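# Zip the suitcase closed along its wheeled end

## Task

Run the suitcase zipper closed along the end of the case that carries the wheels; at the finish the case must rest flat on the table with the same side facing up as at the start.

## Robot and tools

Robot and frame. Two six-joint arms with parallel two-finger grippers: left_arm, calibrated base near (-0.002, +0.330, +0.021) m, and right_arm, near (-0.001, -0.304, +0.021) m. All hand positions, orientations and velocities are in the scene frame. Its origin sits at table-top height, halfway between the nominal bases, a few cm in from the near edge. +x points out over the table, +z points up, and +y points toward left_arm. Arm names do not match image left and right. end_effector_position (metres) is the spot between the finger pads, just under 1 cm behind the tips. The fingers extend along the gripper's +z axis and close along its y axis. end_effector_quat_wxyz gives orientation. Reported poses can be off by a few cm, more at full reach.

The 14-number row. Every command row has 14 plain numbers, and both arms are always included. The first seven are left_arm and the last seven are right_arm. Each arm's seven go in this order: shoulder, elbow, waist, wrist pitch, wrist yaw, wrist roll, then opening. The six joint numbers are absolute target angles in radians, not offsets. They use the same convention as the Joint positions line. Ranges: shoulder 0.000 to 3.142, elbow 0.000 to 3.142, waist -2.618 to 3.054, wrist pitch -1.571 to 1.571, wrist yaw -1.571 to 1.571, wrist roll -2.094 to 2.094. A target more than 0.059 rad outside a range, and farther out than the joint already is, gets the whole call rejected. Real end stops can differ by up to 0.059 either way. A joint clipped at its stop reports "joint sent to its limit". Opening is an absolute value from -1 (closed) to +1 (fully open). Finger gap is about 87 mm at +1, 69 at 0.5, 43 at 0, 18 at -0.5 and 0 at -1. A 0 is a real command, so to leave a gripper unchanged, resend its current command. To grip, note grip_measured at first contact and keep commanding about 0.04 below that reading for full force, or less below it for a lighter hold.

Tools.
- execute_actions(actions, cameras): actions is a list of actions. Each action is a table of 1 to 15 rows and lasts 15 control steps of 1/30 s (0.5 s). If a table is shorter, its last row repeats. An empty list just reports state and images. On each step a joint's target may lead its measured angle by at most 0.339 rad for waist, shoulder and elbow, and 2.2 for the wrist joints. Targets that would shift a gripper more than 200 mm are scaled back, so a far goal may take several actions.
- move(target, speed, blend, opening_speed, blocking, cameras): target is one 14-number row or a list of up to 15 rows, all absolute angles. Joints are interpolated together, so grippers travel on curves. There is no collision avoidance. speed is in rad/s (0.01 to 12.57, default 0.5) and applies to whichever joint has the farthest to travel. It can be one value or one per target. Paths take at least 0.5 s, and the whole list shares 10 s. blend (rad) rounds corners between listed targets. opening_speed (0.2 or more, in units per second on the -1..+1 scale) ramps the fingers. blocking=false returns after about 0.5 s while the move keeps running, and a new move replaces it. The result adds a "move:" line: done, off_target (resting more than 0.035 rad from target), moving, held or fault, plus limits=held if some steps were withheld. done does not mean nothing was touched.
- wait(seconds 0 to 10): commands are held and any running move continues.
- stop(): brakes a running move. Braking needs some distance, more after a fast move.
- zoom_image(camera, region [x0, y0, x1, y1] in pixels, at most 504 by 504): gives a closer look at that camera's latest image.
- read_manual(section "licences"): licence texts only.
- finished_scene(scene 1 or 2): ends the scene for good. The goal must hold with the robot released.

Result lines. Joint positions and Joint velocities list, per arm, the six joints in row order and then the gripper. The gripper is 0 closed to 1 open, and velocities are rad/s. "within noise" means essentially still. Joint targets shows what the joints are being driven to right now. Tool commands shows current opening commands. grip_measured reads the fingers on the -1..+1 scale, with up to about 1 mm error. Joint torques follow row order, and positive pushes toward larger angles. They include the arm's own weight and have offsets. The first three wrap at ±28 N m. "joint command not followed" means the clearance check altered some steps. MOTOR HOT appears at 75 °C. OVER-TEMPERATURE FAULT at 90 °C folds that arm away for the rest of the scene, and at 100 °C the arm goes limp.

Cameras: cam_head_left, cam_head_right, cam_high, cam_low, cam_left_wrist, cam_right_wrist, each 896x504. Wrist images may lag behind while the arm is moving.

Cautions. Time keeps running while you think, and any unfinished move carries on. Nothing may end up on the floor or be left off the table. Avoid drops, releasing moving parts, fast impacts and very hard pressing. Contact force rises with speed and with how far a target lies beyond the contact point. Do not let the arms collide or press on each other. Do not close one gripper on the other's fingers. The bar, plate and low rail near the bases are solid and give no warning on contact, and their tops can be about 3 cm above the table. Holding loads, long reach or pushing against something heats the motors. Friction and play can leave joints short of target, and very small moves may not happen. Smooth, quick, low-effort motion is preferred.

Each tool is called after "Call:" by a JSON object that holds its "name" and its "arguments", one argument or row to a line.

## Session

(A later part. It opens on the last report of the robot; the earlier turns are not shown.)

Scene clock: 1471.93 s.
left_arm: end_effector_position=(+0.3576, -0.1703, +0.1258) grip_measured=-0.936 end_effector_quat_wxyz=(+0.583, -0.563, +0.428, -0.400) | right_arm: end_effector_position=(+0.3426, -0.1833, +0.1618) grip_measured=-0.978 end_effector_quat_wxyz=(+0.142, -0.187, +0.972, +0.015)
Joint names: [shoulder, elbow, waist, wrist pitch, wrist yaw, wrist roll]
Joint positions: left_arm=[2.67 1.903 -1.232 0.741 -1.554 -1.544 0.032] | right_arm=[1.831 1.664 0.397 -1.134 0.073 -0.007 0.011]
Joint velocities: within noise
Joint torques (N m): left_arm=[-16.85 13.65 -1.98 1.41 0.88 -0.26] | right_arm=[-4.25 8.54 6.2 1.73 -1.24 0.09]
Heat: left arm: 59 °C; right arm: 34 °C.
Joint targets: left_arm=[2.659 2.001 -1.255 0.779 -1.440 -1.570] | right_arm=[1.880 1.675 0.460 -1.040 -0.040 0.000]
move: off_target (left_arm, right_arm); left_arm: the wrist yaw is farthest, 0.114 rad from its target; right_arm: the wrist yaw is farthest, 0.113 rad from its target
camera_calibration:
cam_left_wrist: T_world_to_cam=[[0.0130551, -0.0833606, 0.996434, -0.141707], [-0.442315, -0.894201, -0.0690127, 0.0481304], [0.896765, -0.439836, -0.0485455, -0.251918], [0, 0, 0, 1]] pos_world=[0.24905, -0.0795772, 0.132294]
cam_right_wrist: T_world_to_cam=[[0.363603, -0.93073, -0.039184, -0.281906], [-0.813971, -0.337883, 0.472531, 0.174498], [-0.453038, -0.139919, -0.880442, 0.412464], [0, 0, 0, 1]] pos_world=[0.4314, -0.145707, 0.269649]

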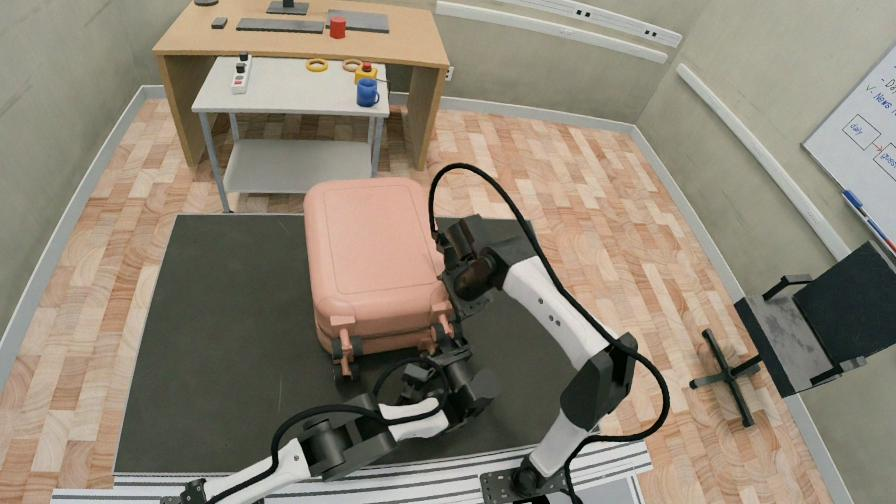

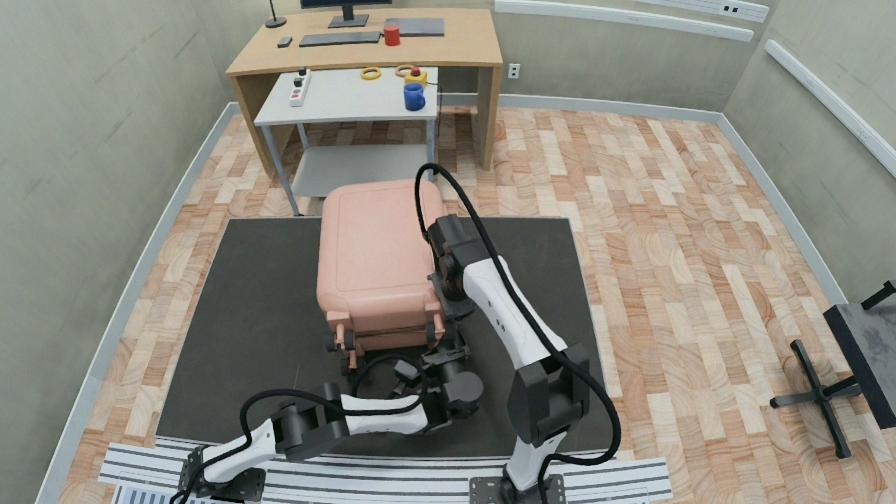

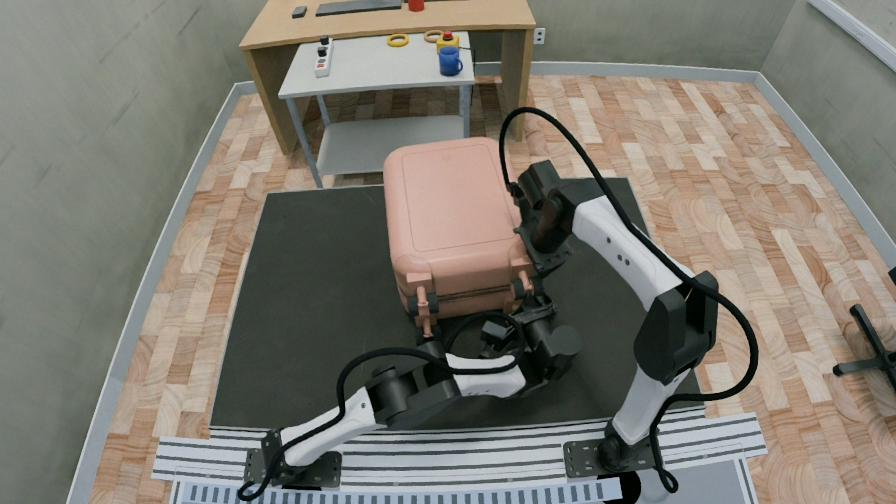

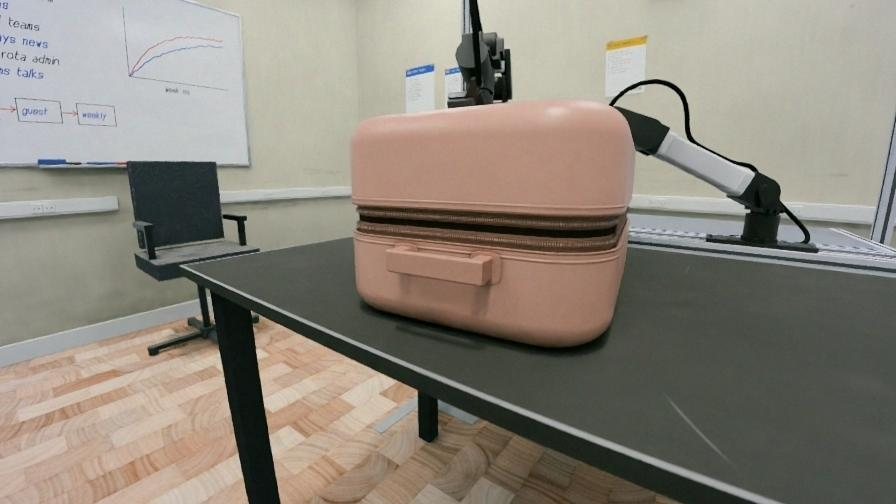

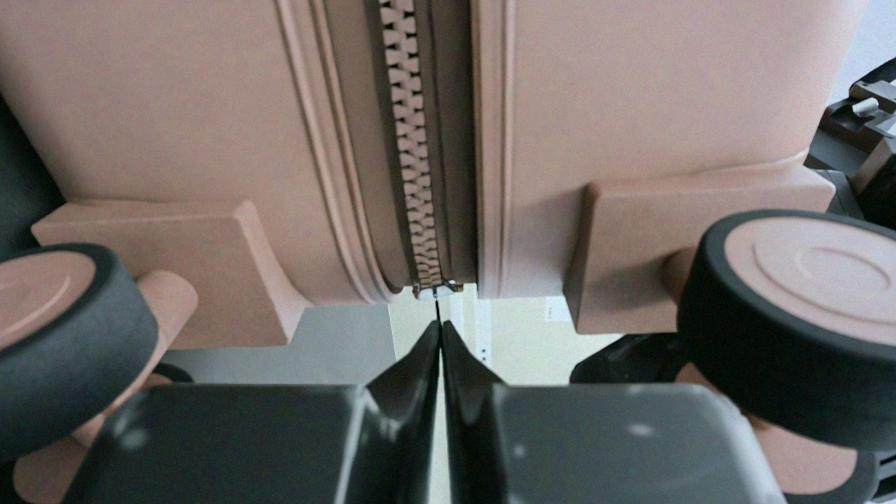

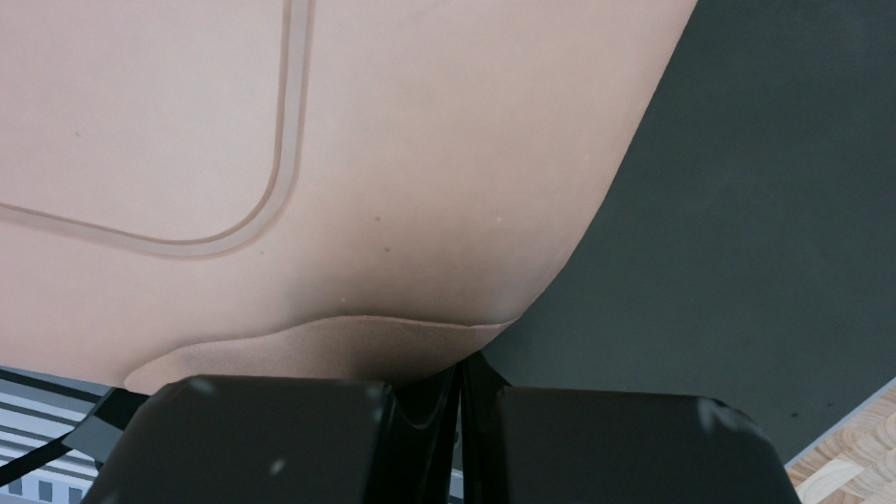

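Call:
{"name": "move", "arguments": {
  "target": [
    [2.66,2.0,-1.24,0.78,-1.44,-1.57,-1,1.88,1.675,0.36,-1.04,-0.04,0,-1],
    [2.66,2.0,-1.24,0.78,-1.44,-1.57,-1,1.83,1.76,0.34,-1.04,-0.04,0,-1],
    [2.66,2.0,-1.24,0.78,-1.44,-1.57,-1,1.83,1.76,0.44,-1.04,-0.04,0,-1]
  ],
  "speed": 0.15,
  "cameras": ["cam_high","cam_right_wrist","cam_left_wrist"]
}}

Call:
{"name": "zoom_image", "arguments": {
  "camera": "cam_high",
  "region": [360, 120, 640, 420]
}}

Scene clock: 1482.23 s.
left_arm: end_effector_position=(+0.3646, -0.1739, +0.1271) grip_measured=-0.932 end_effector_quat_wxyz=(+0.577, -0.557, +0.437, -0.407) | right_arm: end_effector_position=(+0.3580, -0.1778, +0.1782) grip_measured=-0.978 end_effector_quat_wxyz=(+0.173, -0.182, +0.968, +0.029)
Joint names: [shoulder, elbow, waist, wrist pitch, wrist yaw, wrist roll]
Joint positions: left_arm=[2.67 1.91 -1.22 0.732 -1.514 -1.544 0.034] | right_arm=[1.836 1.726 0.389 -1.123 0.057 -0.007 0.011]
Joint velocities: within noise
Joint torques (N m): left_arm=[-16.94 13 -1.76 1.58 0.52 -0.25] | right_arm=[-9.03 10.89 5.18 1.73 -1.07 0.09]
Heat: left arm: 66 °C; right arm: 34 °C.
Joint targets: left_arm=[2.660 2.000 -1.241 0.781 -1.439 -1.570] | right_arm=[1.830 1.760 0.441 -1.041 -0.040 0.000]
move: off_target (left_arm, right_arm); left_arm: the elbow is farthest, 0.090 rad from its target; right_arm: the wrist yaw is farthest, 0.097 rad from its target
camera_calibration:
cam_left_wrist: T_world_to_cam=[[0.0121646, -0.084829, 0.996321, -0.143342], [-0.466956, -0.881557, -0.0693564, 0.0593909], [0.884197, -0.464394, -0.0503352, -0.259152], [0, 0, 0, 1]] pos_world=[0.258618, -0.0801517, 0.133889]
cam_right_wrist: T_world_to_cam=[[0.360991, -0.930866, -0.0563328, -0.277767], [-0.840813, -0.351007, 0.412102, 0.199336], [-0.403385, -0.1014, -0.909395, 0.428767], [0, 0, 0, 1]] pos_world=[0.440834, -0.145119, 0.292125]
Images, in order (width x height): cam_high 896x504, cam_left_wrist 896x504, cam_right_wrist 896x504.

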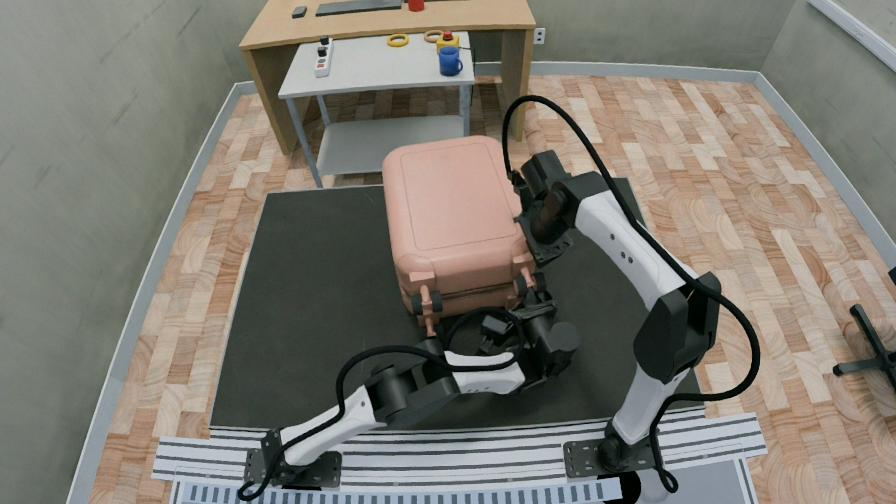

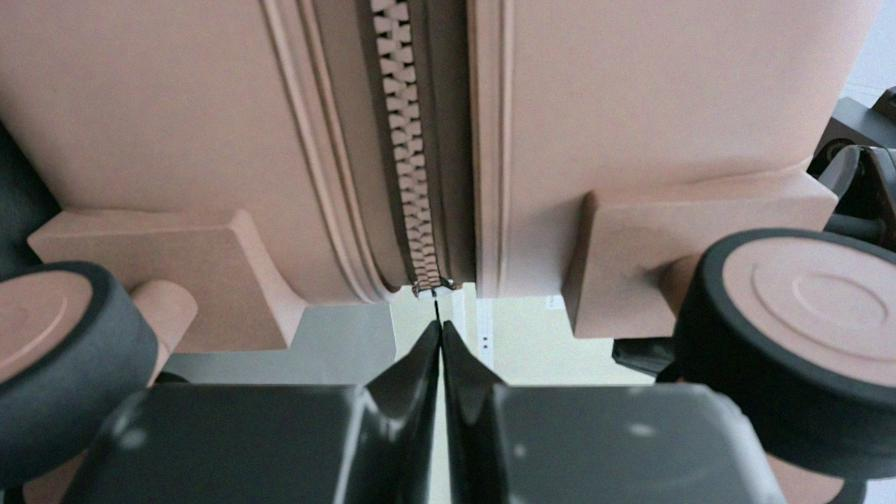

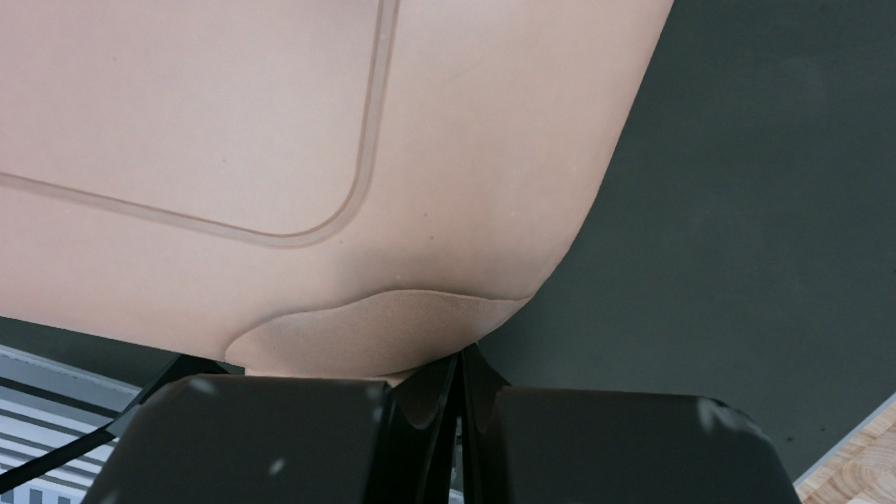

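Scaled by 1.680 from the camera's 896x504 image, which has a finer 1280x720 frame.

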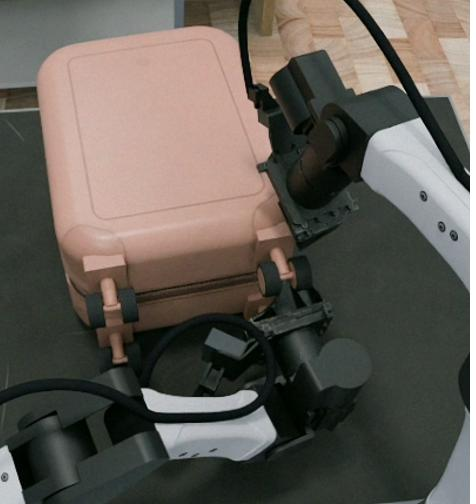

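Call:
{"name": "move", "arguments": {
  "target": [2.69,2.03,-1.18,0.79,-1.44,-1.57,-1,1.83,1.76,0.44,-1.04,-0.04,0,-1],
  "speed": 0.1,
  "cameras": ["cam_high","cam_left_wrist"]
}}

Call:
{"name": "zoom_image", "arguments": {
  "camera": "cam_left_wrist",
  "region": [330, 200, 600, 400]
}}

Scene clock: 1487.80 s.
left_arm: end_effector_position=(+0.3745, -0.1712, +0.1254) grip_measured=-0.935 end_effector_quat_wxyz=(+0.579, -0.563, +0.428, -0.405) | right_arm: end_effector_position=(+0.3651, -0.1762, +0.1796) grip_measured=-0.978 end_effector_quat_wxyz=(+0.187, -0.180, +0.965, +0.029)
Joint names: [shoulder, elbow, waist, wrist pitch, wrist yaw, wrist roll]
Joint positions: left_arm=[2.693 1.944 -1.203 0.732 -1.516 -1.544 0.033] | right_arm=[1.836 1.726 0.389 -1.094 0.063 -0.007 0.011]
Joint velocities: within noise
Joint torques (N m): left_arm=[-16.27 12.77 0.79 1.66 0.55 -0.24] | right_arm=[-9.11 10.99 5.05 1.52 -1.14 0.09]
Heat: left arm: 69 °C; right arm: 34 °C.
Joint targets: left_arm=[2.690 2.030 -1.192 0.790 -1.440 -1.570] | right_arm=[1.830 1.760 0.440 -1.039 -0.040 0.000]
move: off_target (left_arm, right_arm); left_arm: the elbow is farthest, 0.086 rad from its target; right_arm: the wrist yaw is farthest, 0.103 rad from its target
camera_calibration:
cam_left_wrist: T_world_to_cam=[[0.00984847, -0.0745573, 0.997168, -0.138989], [-0.45041, -0.890656, -0.062145, 0.0575893], [0.892767, -0.448523, -0.0423529, -0.268306], [0, 0, 0, 1]] pos_world=[0.266842, -0.0794115, 0.130811]
Images, in order (width x height): cam_high 896x504, cam_left_wrist 896x504.

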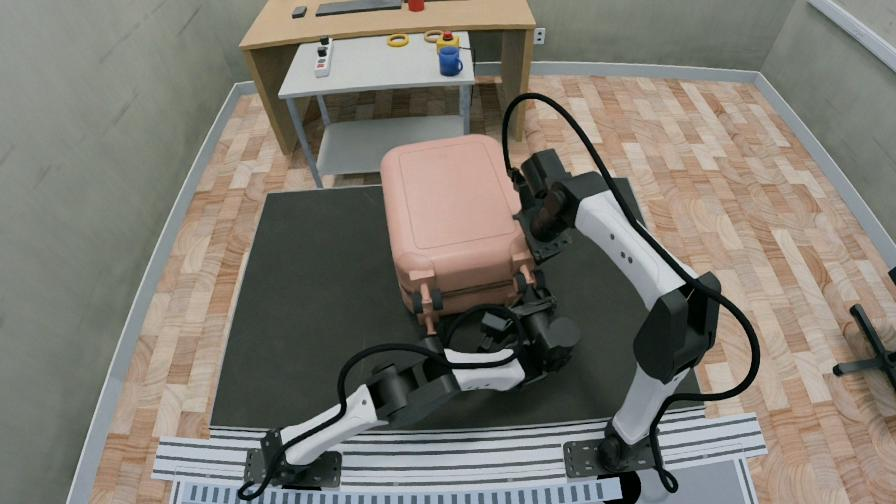

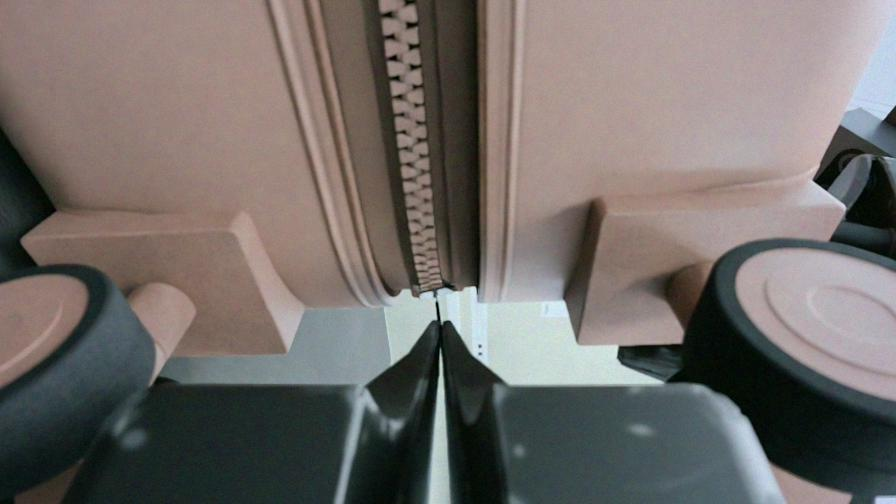

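Scaled by 1.867 from the camera's 896x504 image, which has a finer 1280x720 frame.

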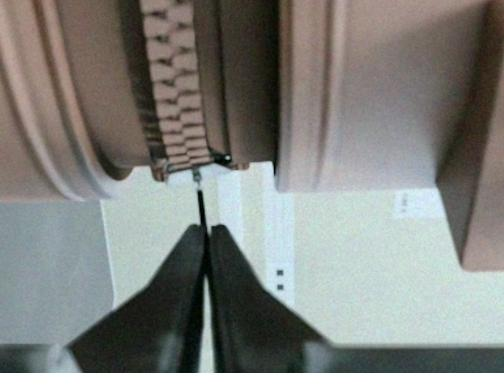

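Call:
{"name": "move", "arguments": {
  "target": [2.595,1.80,-1.17,0.87,-1.42,-1.57,-1,1.85,1.81,0.59,-1.04,-0.04,0,-1],
  "speed": 0.15,
  "cameras": ["cam_high","cam_left_wrist"]
}}

Call:
{"name": "zoom_image", "arguments": {
  "camera": "cam_left_wrist",
  "region": [330, 200, 600, 400]
}}

Scene clock: 1500.60 s.
left_arm: end_effector_position=(+0.3823, -0.1431, +0.1197) grip_measured=-0.944 end_effector_quat_wxyz=(+0.578, -0.579, +0.406, -0.408) | right_arm: end_effector_position=(+0.3560, -0.1299, +0.1979) grip_measured=-0.978 end_effector_quat_wxyz=(+0.218, -0.241, +0.945, +0.023)
Joint names: [shoulder, elbow, waist, wrist pitch, wrist yaw, wrist roll]
Joint positions: left_arm=[2.65 1.811 -1.174 0.845 -1.522 -1.564 0.028] | right_arm=[1.836 1.775 0.53 -1.092 0.115 -0.011 0.011]
Joint velocities: within noise
Joint torques (N m): left_arm=[-20.64 4.98 0.24 1.35 0.81 -0.13] | right_arm=[-7.39 11 5.79 1.58 -1.65 0.13]
Heat: left arm: 74 °C; right arm: 34 °C.
Joint targets: left_arm=[2.593 1.800 -1.168 0.871 -1.421 -1.581] | right_arm=[1.850 1.809 0.589 -1.040 -0.040 0.000]
move: off_target (left_arm, right_arm); left_arm: the wrist yaw is farthest, 0.102 rad from its target; right_arm: the wrist yaw is farthest, 0.155 rad from its target
camera_calibration:
cam_left_wrist: T_world_to_cam=[[-0.00302151, -0.0341567, 0.999412, -0.120885], [-0.41794, -0.907901, -0.0322927, 0.0673166], [0.90847, -0.417791, -0.0115322, -0.268171], [0, 0, 0, 1]] pos_world=[0.271395, -0.0550519, 0.119896]
Images, in order (width x height): cam_high 896x504, cam_left_wrist 896x504.

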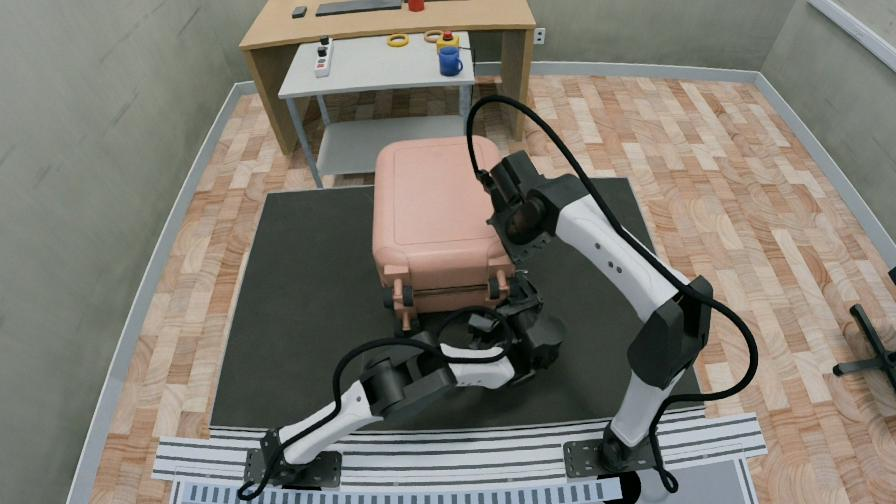

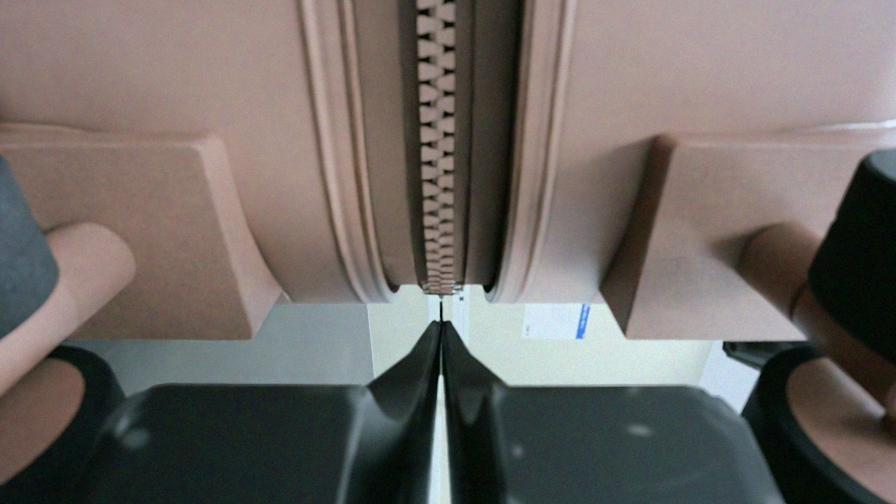

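Scaled by 1.867 from the camera's 896x504 image, which has a finer 1280x720 frame.

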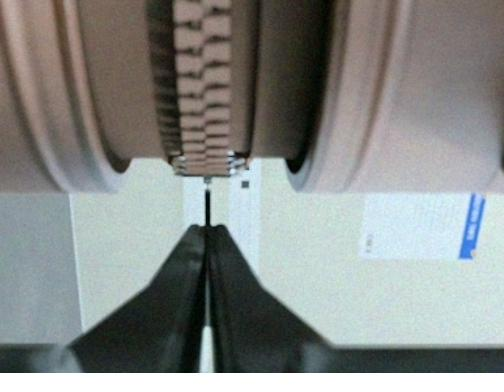

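Call:
{"name": "move", "arguments": {
  "target": [2.635,1.84,-1.17,0.87,-1.42,-1.57,-1,1.85,1.81,0.59,-1.04,-0.04,0,-1],
  "speed": 0.2
}}

Call:
{"name": "zoom_image", "arguments": {
  "camera": "cam_high",
  "region": [360, 120, 640, 420]
}}

Scene clock: 1505.93 s.
left_arm: end_effector_position=(+0.3823, -0.1431, +0.1197) grip_measured=-0.944 end_effector_quat_wxyz=(+0.578, -0.579, +0.406, -0.408) | right_arm: end_effector_position=(+0.3560, -0.1299, +0.1979) grip_measured=-0.978 end_effector_quat_wxyz=(+0.218, -0.241, +0.945, +0.023)
Joint names: [shoulder, elbow, waist, wrist pitch, wrist yaw, wrist roll]
Joint positions: left_arm=[2.65 1.811 -1.174 0.845 -1.522 -1.564 0.028] | right_arm=[1.836 1.775 0.53 -1.092 0.115 -0.011 0.011]
Joint velocities: within noise
Joint torques (N m): left_arm=[-16.88 8.09 0.12 1.31 0.8 0] | right_arm=[-7.41 11.1 5.89 1.58 -1.65 0.14]
Heat: left arm: 74 °C; right arm: 34 °C.
Joint targets: left_arm=[2.635 1.840 -1.170 0.870 -1.420 -1.570] | right_arm=[1.850 1.810 0.590 -1.040 -0.040 0.000]
move: off_target (left_arm, right_arm); left_arm: the wrist yaw is farthest, 0.102 rad from its target; right_arm: the wrist yaw is farthest, 0.155 rad from its target
camera_calibration:
cam_left_wrist: T_world_to_cam=[[-0.00302151, -0.0341567, 0.999412, -0.120885], [-0.41794, -0.907901, -0.0322927, 0.0673166], [0.90847, -0.417791, -0.0115322, -0.268171], [0, 0, 0, 1]] pos_world=[0.271395, -0.0550519, 0.119896]
cam_right_wrist: T_world_to_cam=[[0.471776, -0.881718, -0.000251697, -0.275506], [-0.831478, -0.444989, 0.332608, 0.206441], [-0.293379, -0.156707, -0.943065, 0.411168], [0, 0, 0, 1]] pos_world=[0.422256, -0.086622, 0.319025]

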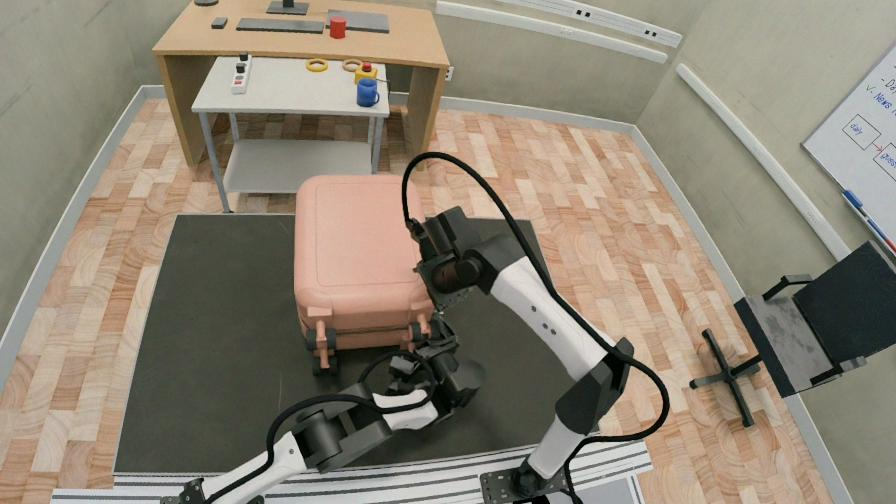

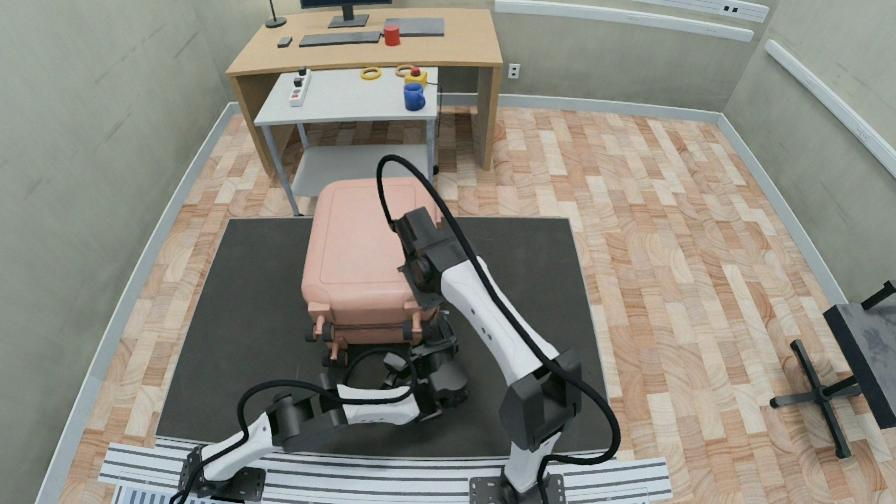

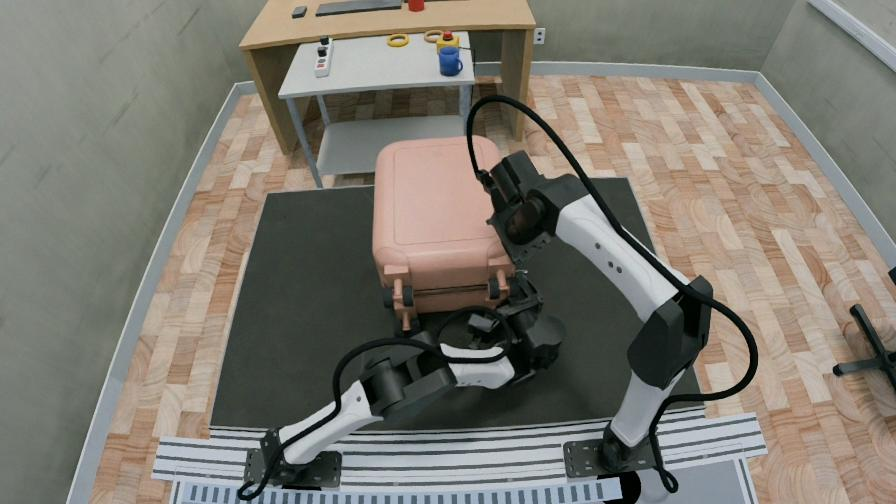

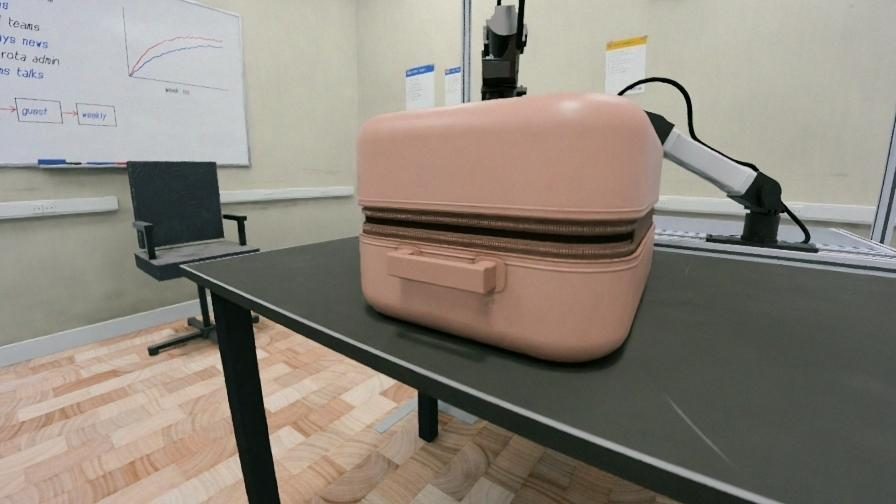

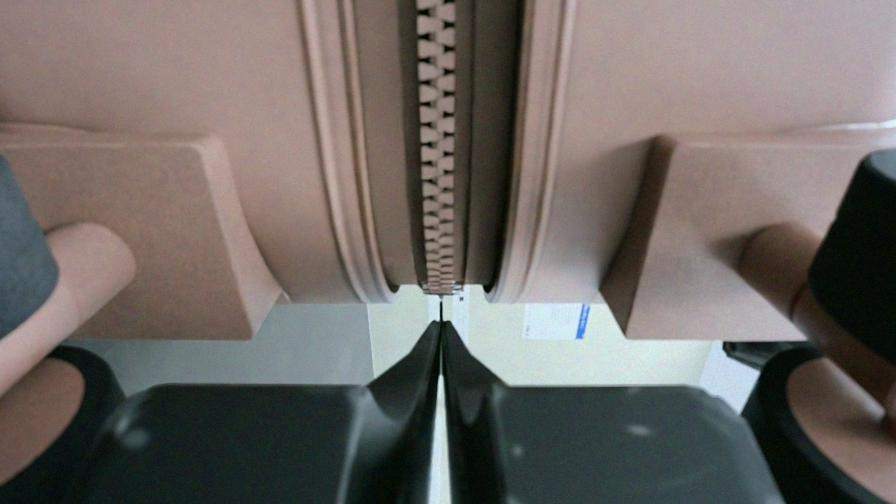

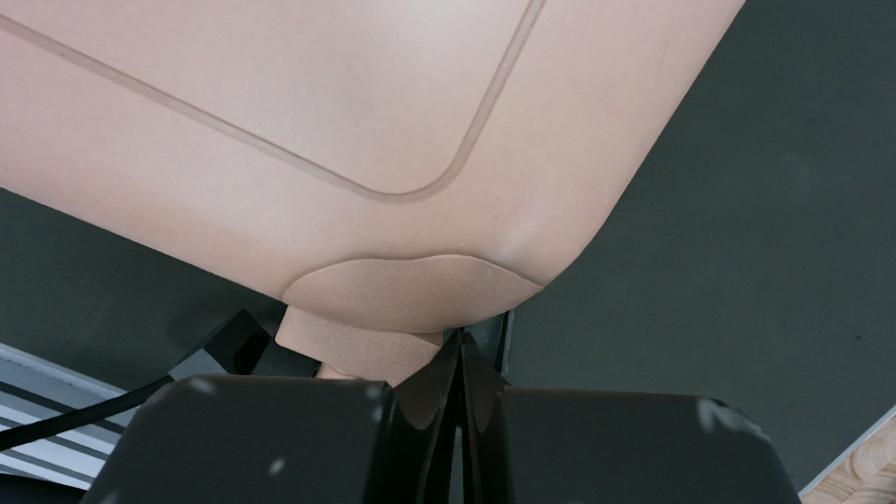

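Scaled by 1.680 from the camera's 896x504 image, which has a finer 1280x720 frame.

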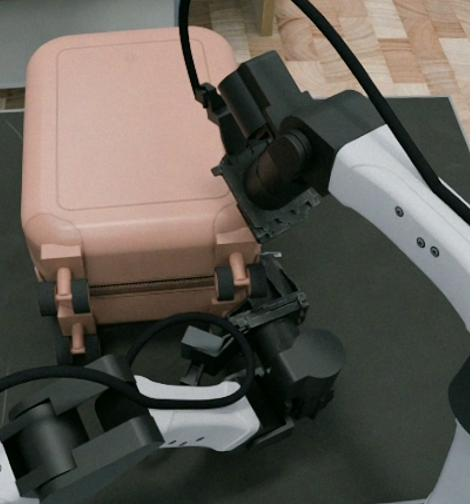

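Call:
{"name": "move", "arguments": {
  "target": [2.645,1.87,-1.08,0.86,-1.38,-1.57,-1,1.85,1.81,0.59,-1.04,-0.04,0,-1],
  "speed": 0.12,
  "cameras": ["cam_high","cam_left_wrist"]
}}

Call:
{"name": "zoom_image", "arguments": {
  "camera": "cam_left_wrist",
  "region": [330, 200, 600, 400]
}}

Call:
{"name": "zoom_image", "arguments": {
  "camera": "cam_high",
  "region": [360, 120, 640, 420]
}}

Scene clock: 1513.60 s.
left_arm: end_effector_position=(+0.4206, -0.1309, +0.1229) grip_measured=-0.944 end_effector_quat_wxyz=(+0.572, -0.576, +0.409, -0.417) | right_arm: end_effector_position=(+0.3447, -0.0869, +0.2065) grip_measured=-0.978 end_effector_quat_wxyz=(+0.227, -0.277, +0.929, +0.093)
Joint names: [shoulder, elbow, waist, wrist pitch, wrist yaw, wrist roll]
Joint positions: left_arm=[2.65 1.82 -1.097 0.845 -1.424 -1.563 0.028] | right_arm=[1.836 1.79 0.583 -1.056 -0.009 -0.011 0.011]
Joint velocities: within noise
Joint torques (N m): left_arm=[-16.24 9.83 1.11 1.29 0.28 -0.04] | right_arm=[-7.49 9.76 1.2 1.31 -0.45 0.14]
Heat: left arm: 73 °C; right arm: 35 °C.
Joint targets: left_arm=[2.645 1.871 -1.083 0.860 -1.378 -1.568] | right_arm=[1.850 1.811 0.591 -1.040 -0.041 0.001]
move: off_target (left_arm); left_arm: the elbow is farthest, 0.050 rad from its target
camera_calibration:
cam_left_wrist: T_world_to_cam=[[-0.00793, -0.0276146, 0.999587, -0.120612], [-0.437243, -0.898898, -0.0283017, 0.103266], [0.899308, -0.437287, -0.00494603, -0.297316], [0, 0, 0, 1]] pos_world=[0.311575, -0.0405176, 0.122014]
Images, in order (width x height): cam_high 896x504, cam_left_wrist 896x504.

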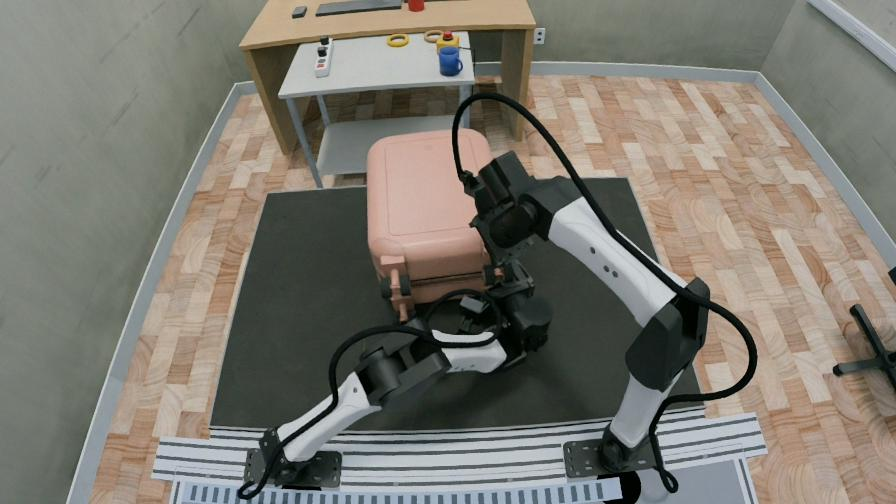

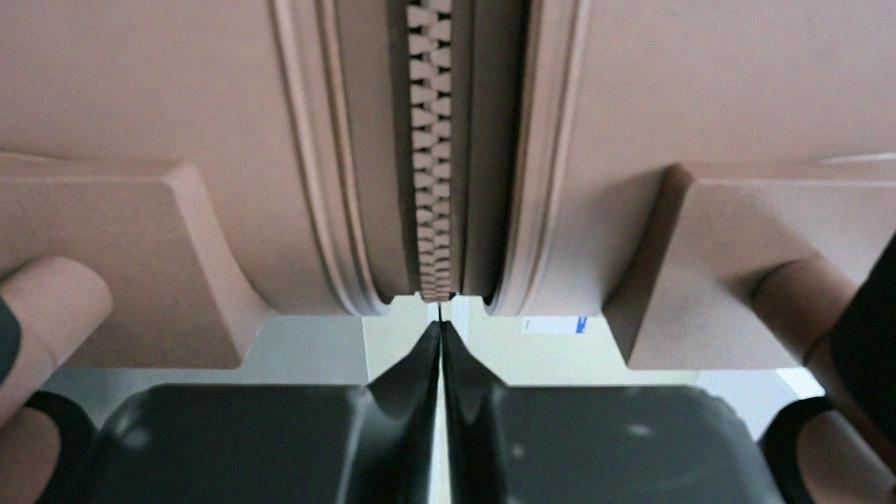

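Scaled by 1.867 from the camera's 896x504 image, which has a finer 1280x720 frame.

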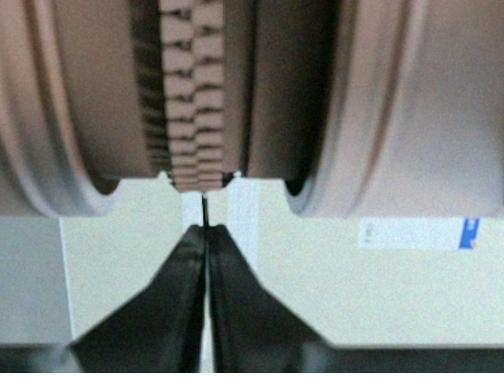

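Scaled by 1.680 from the camera's 896x504 image, which has a finer 1280x720 frame.

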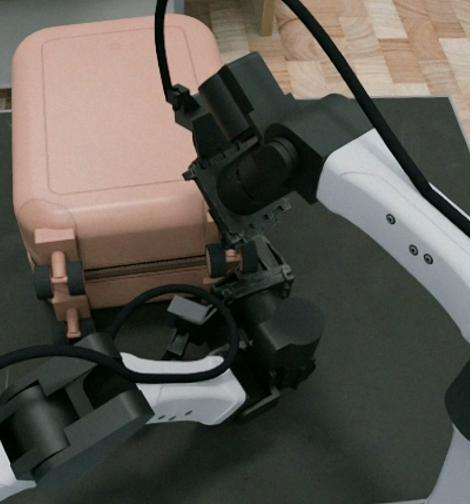

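Call:
{"name": "move", "arguments": {
  "target": [2.645,1.87,-1.09,0.86,-1.38,-1.57,-1,1.70,1.80,0.40,-1.0,0,0,-1],
  "speed": 0.4
}}

Call:
{"name": "zoom_image", "arguments": {
  "camera": "cam_head_right",
  "region": [360, 220, 520, 380]
}}

Call:
{"name": "zoom_image", "arguments": {
  "camera": "cam_high",
  "region": [420, 200, 580, 360]
}}

Scene clock: 1523.23 s.
left_arm: end_effector_position=(+0.4206, -0.1312, +0.1229) grip_measured=-0.944 end_effector_quat_wxyz=(+0.572, -0.575, +0.410, -0.417) | right_arm: end_effector_position=(+0.3741, -0.1604, +0.2517) grip_measured=-0.978 end_effector_quat_wxyz=(+0.295, -0.178, +0.935, +0.085)
Joint names: [shoulder, elbow, waist, wrist pitch, wrist yaw, wrist roll]
Joint positions: left_arm=[2.65 1.82 -1.097 0.845 -1.422 -1.563 0.028] | right_arm=[1.713 1.79 0.395 -1.042 -0.006 -0.001 0.011]
Joint velocities: within noise
Joint torques (N m): left_arm=[-16.16 9.73 0.49 1.31 0.24 0] | right_arm=[-8.69 8.64 0.85 1.75 -0.04 0.12]
Heat: left arm: 72 °C; right arm: 33 °C.
Joint targets: left_arm=[2.645 1.870 -1.090 0.860 -1.380 -1.570] | right_arm=[1.700 1.800 0.400 -1.000 0.001 0.010]
move: off_target (left_arm, right_arm); left_arm: the elbow is farthest, 0.050 rad from its target; right_arm: the wrist pitch is farthest, 0.042 rad from its target
camera_calibration:
cam_left_wrist: T_world_to_cam=[[-0.00810541, -0.0276439, 0.999585, -0.120561], [-0.438565, -0.898251, -0.0283977, 0.103666], [0.898663, -0.438613, -0.00484296, -0.297316], [0, 0, 0, 1]] pos_world=[0.311674, -0.0406217, 0.122015]
cam_right_wrist: T_world_to_cam=[[0.396384, -0.910974, -0.114046, -0.258665], [-0.899, -0.410335, 0.153051, 0.266012], [-0.186222, 0.0418606, -0.981616, 0.463856], [0, 0, 0, 1]] pos_world=[0.428056, -0.1459, 0.385115]

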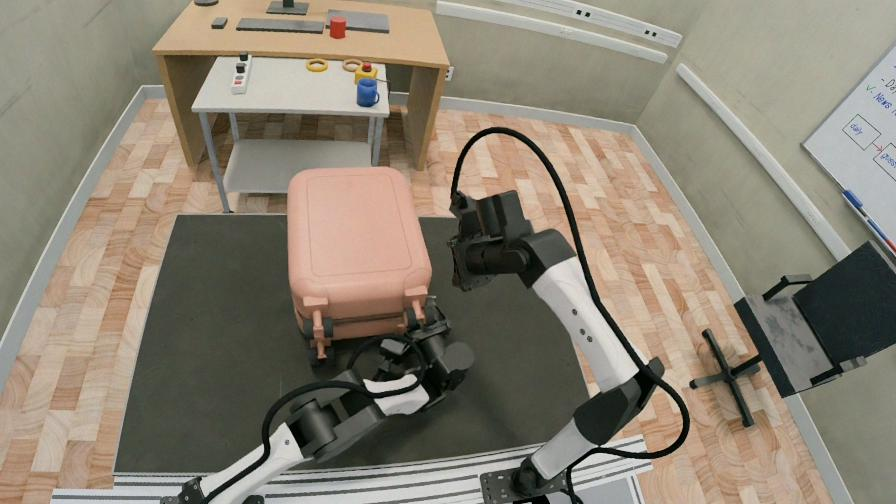

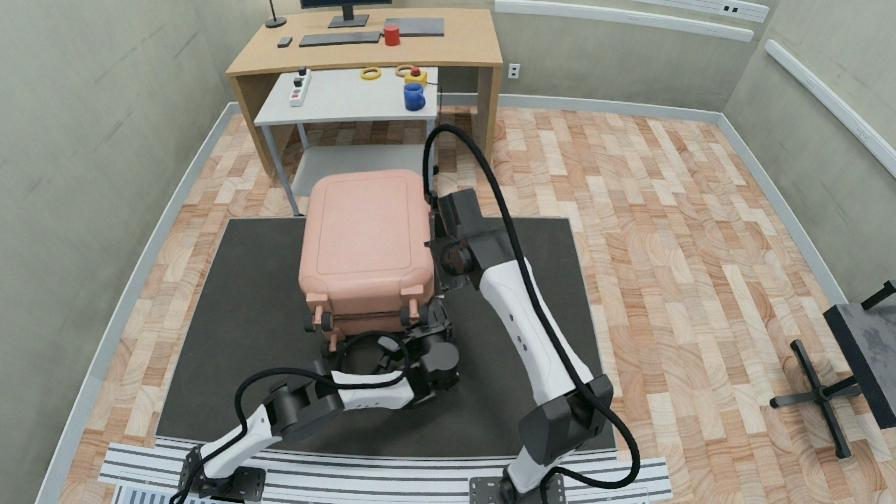

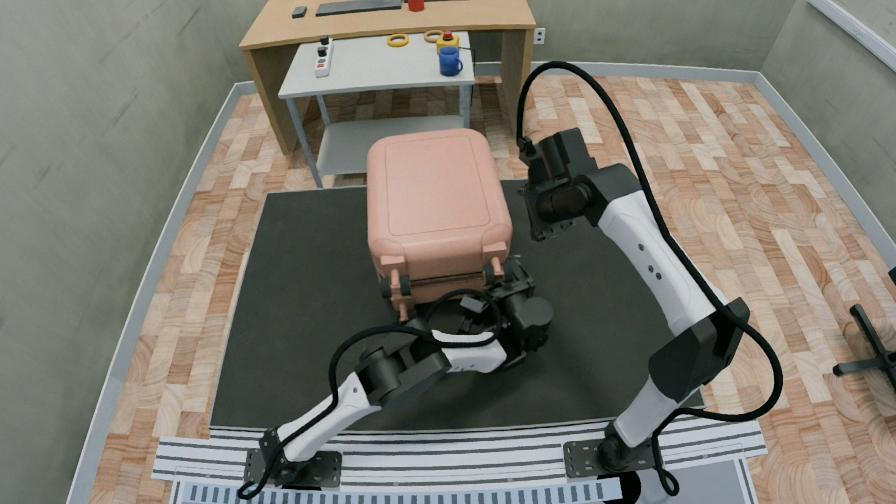

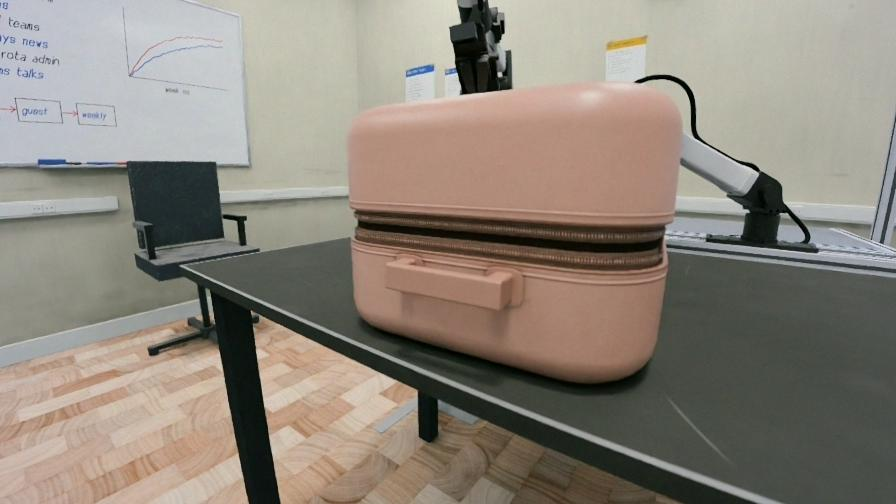

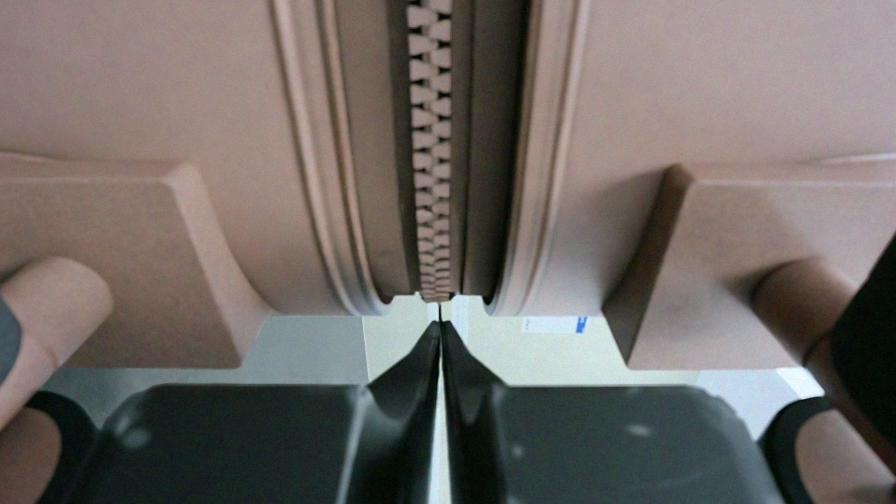

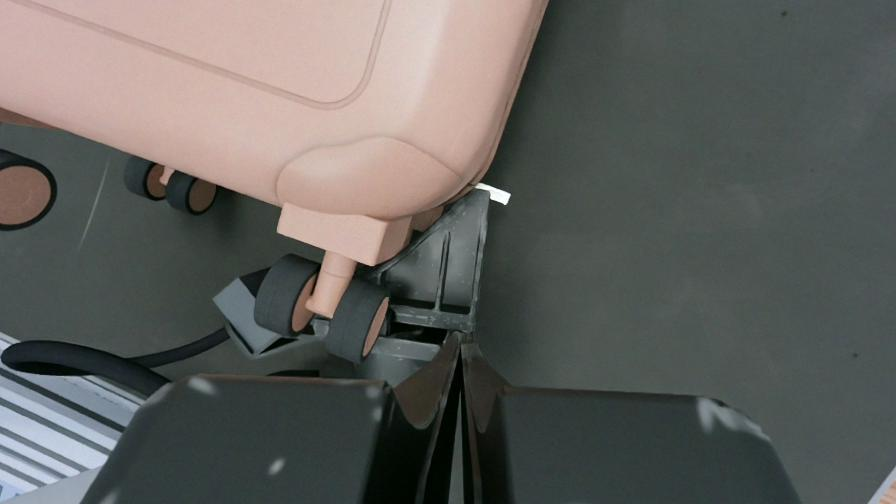

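Scaled by 3.150 from the camera's 896x504 image, which has a finer 1280x720 frame.

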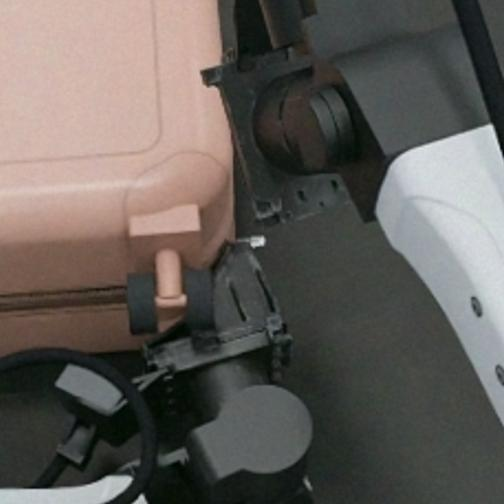

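Scaled by 3.150 from the camera's 896x504 image, which has a finer 1280x720 frame.

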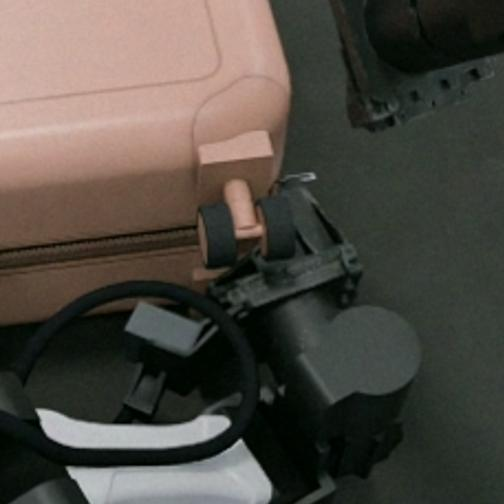

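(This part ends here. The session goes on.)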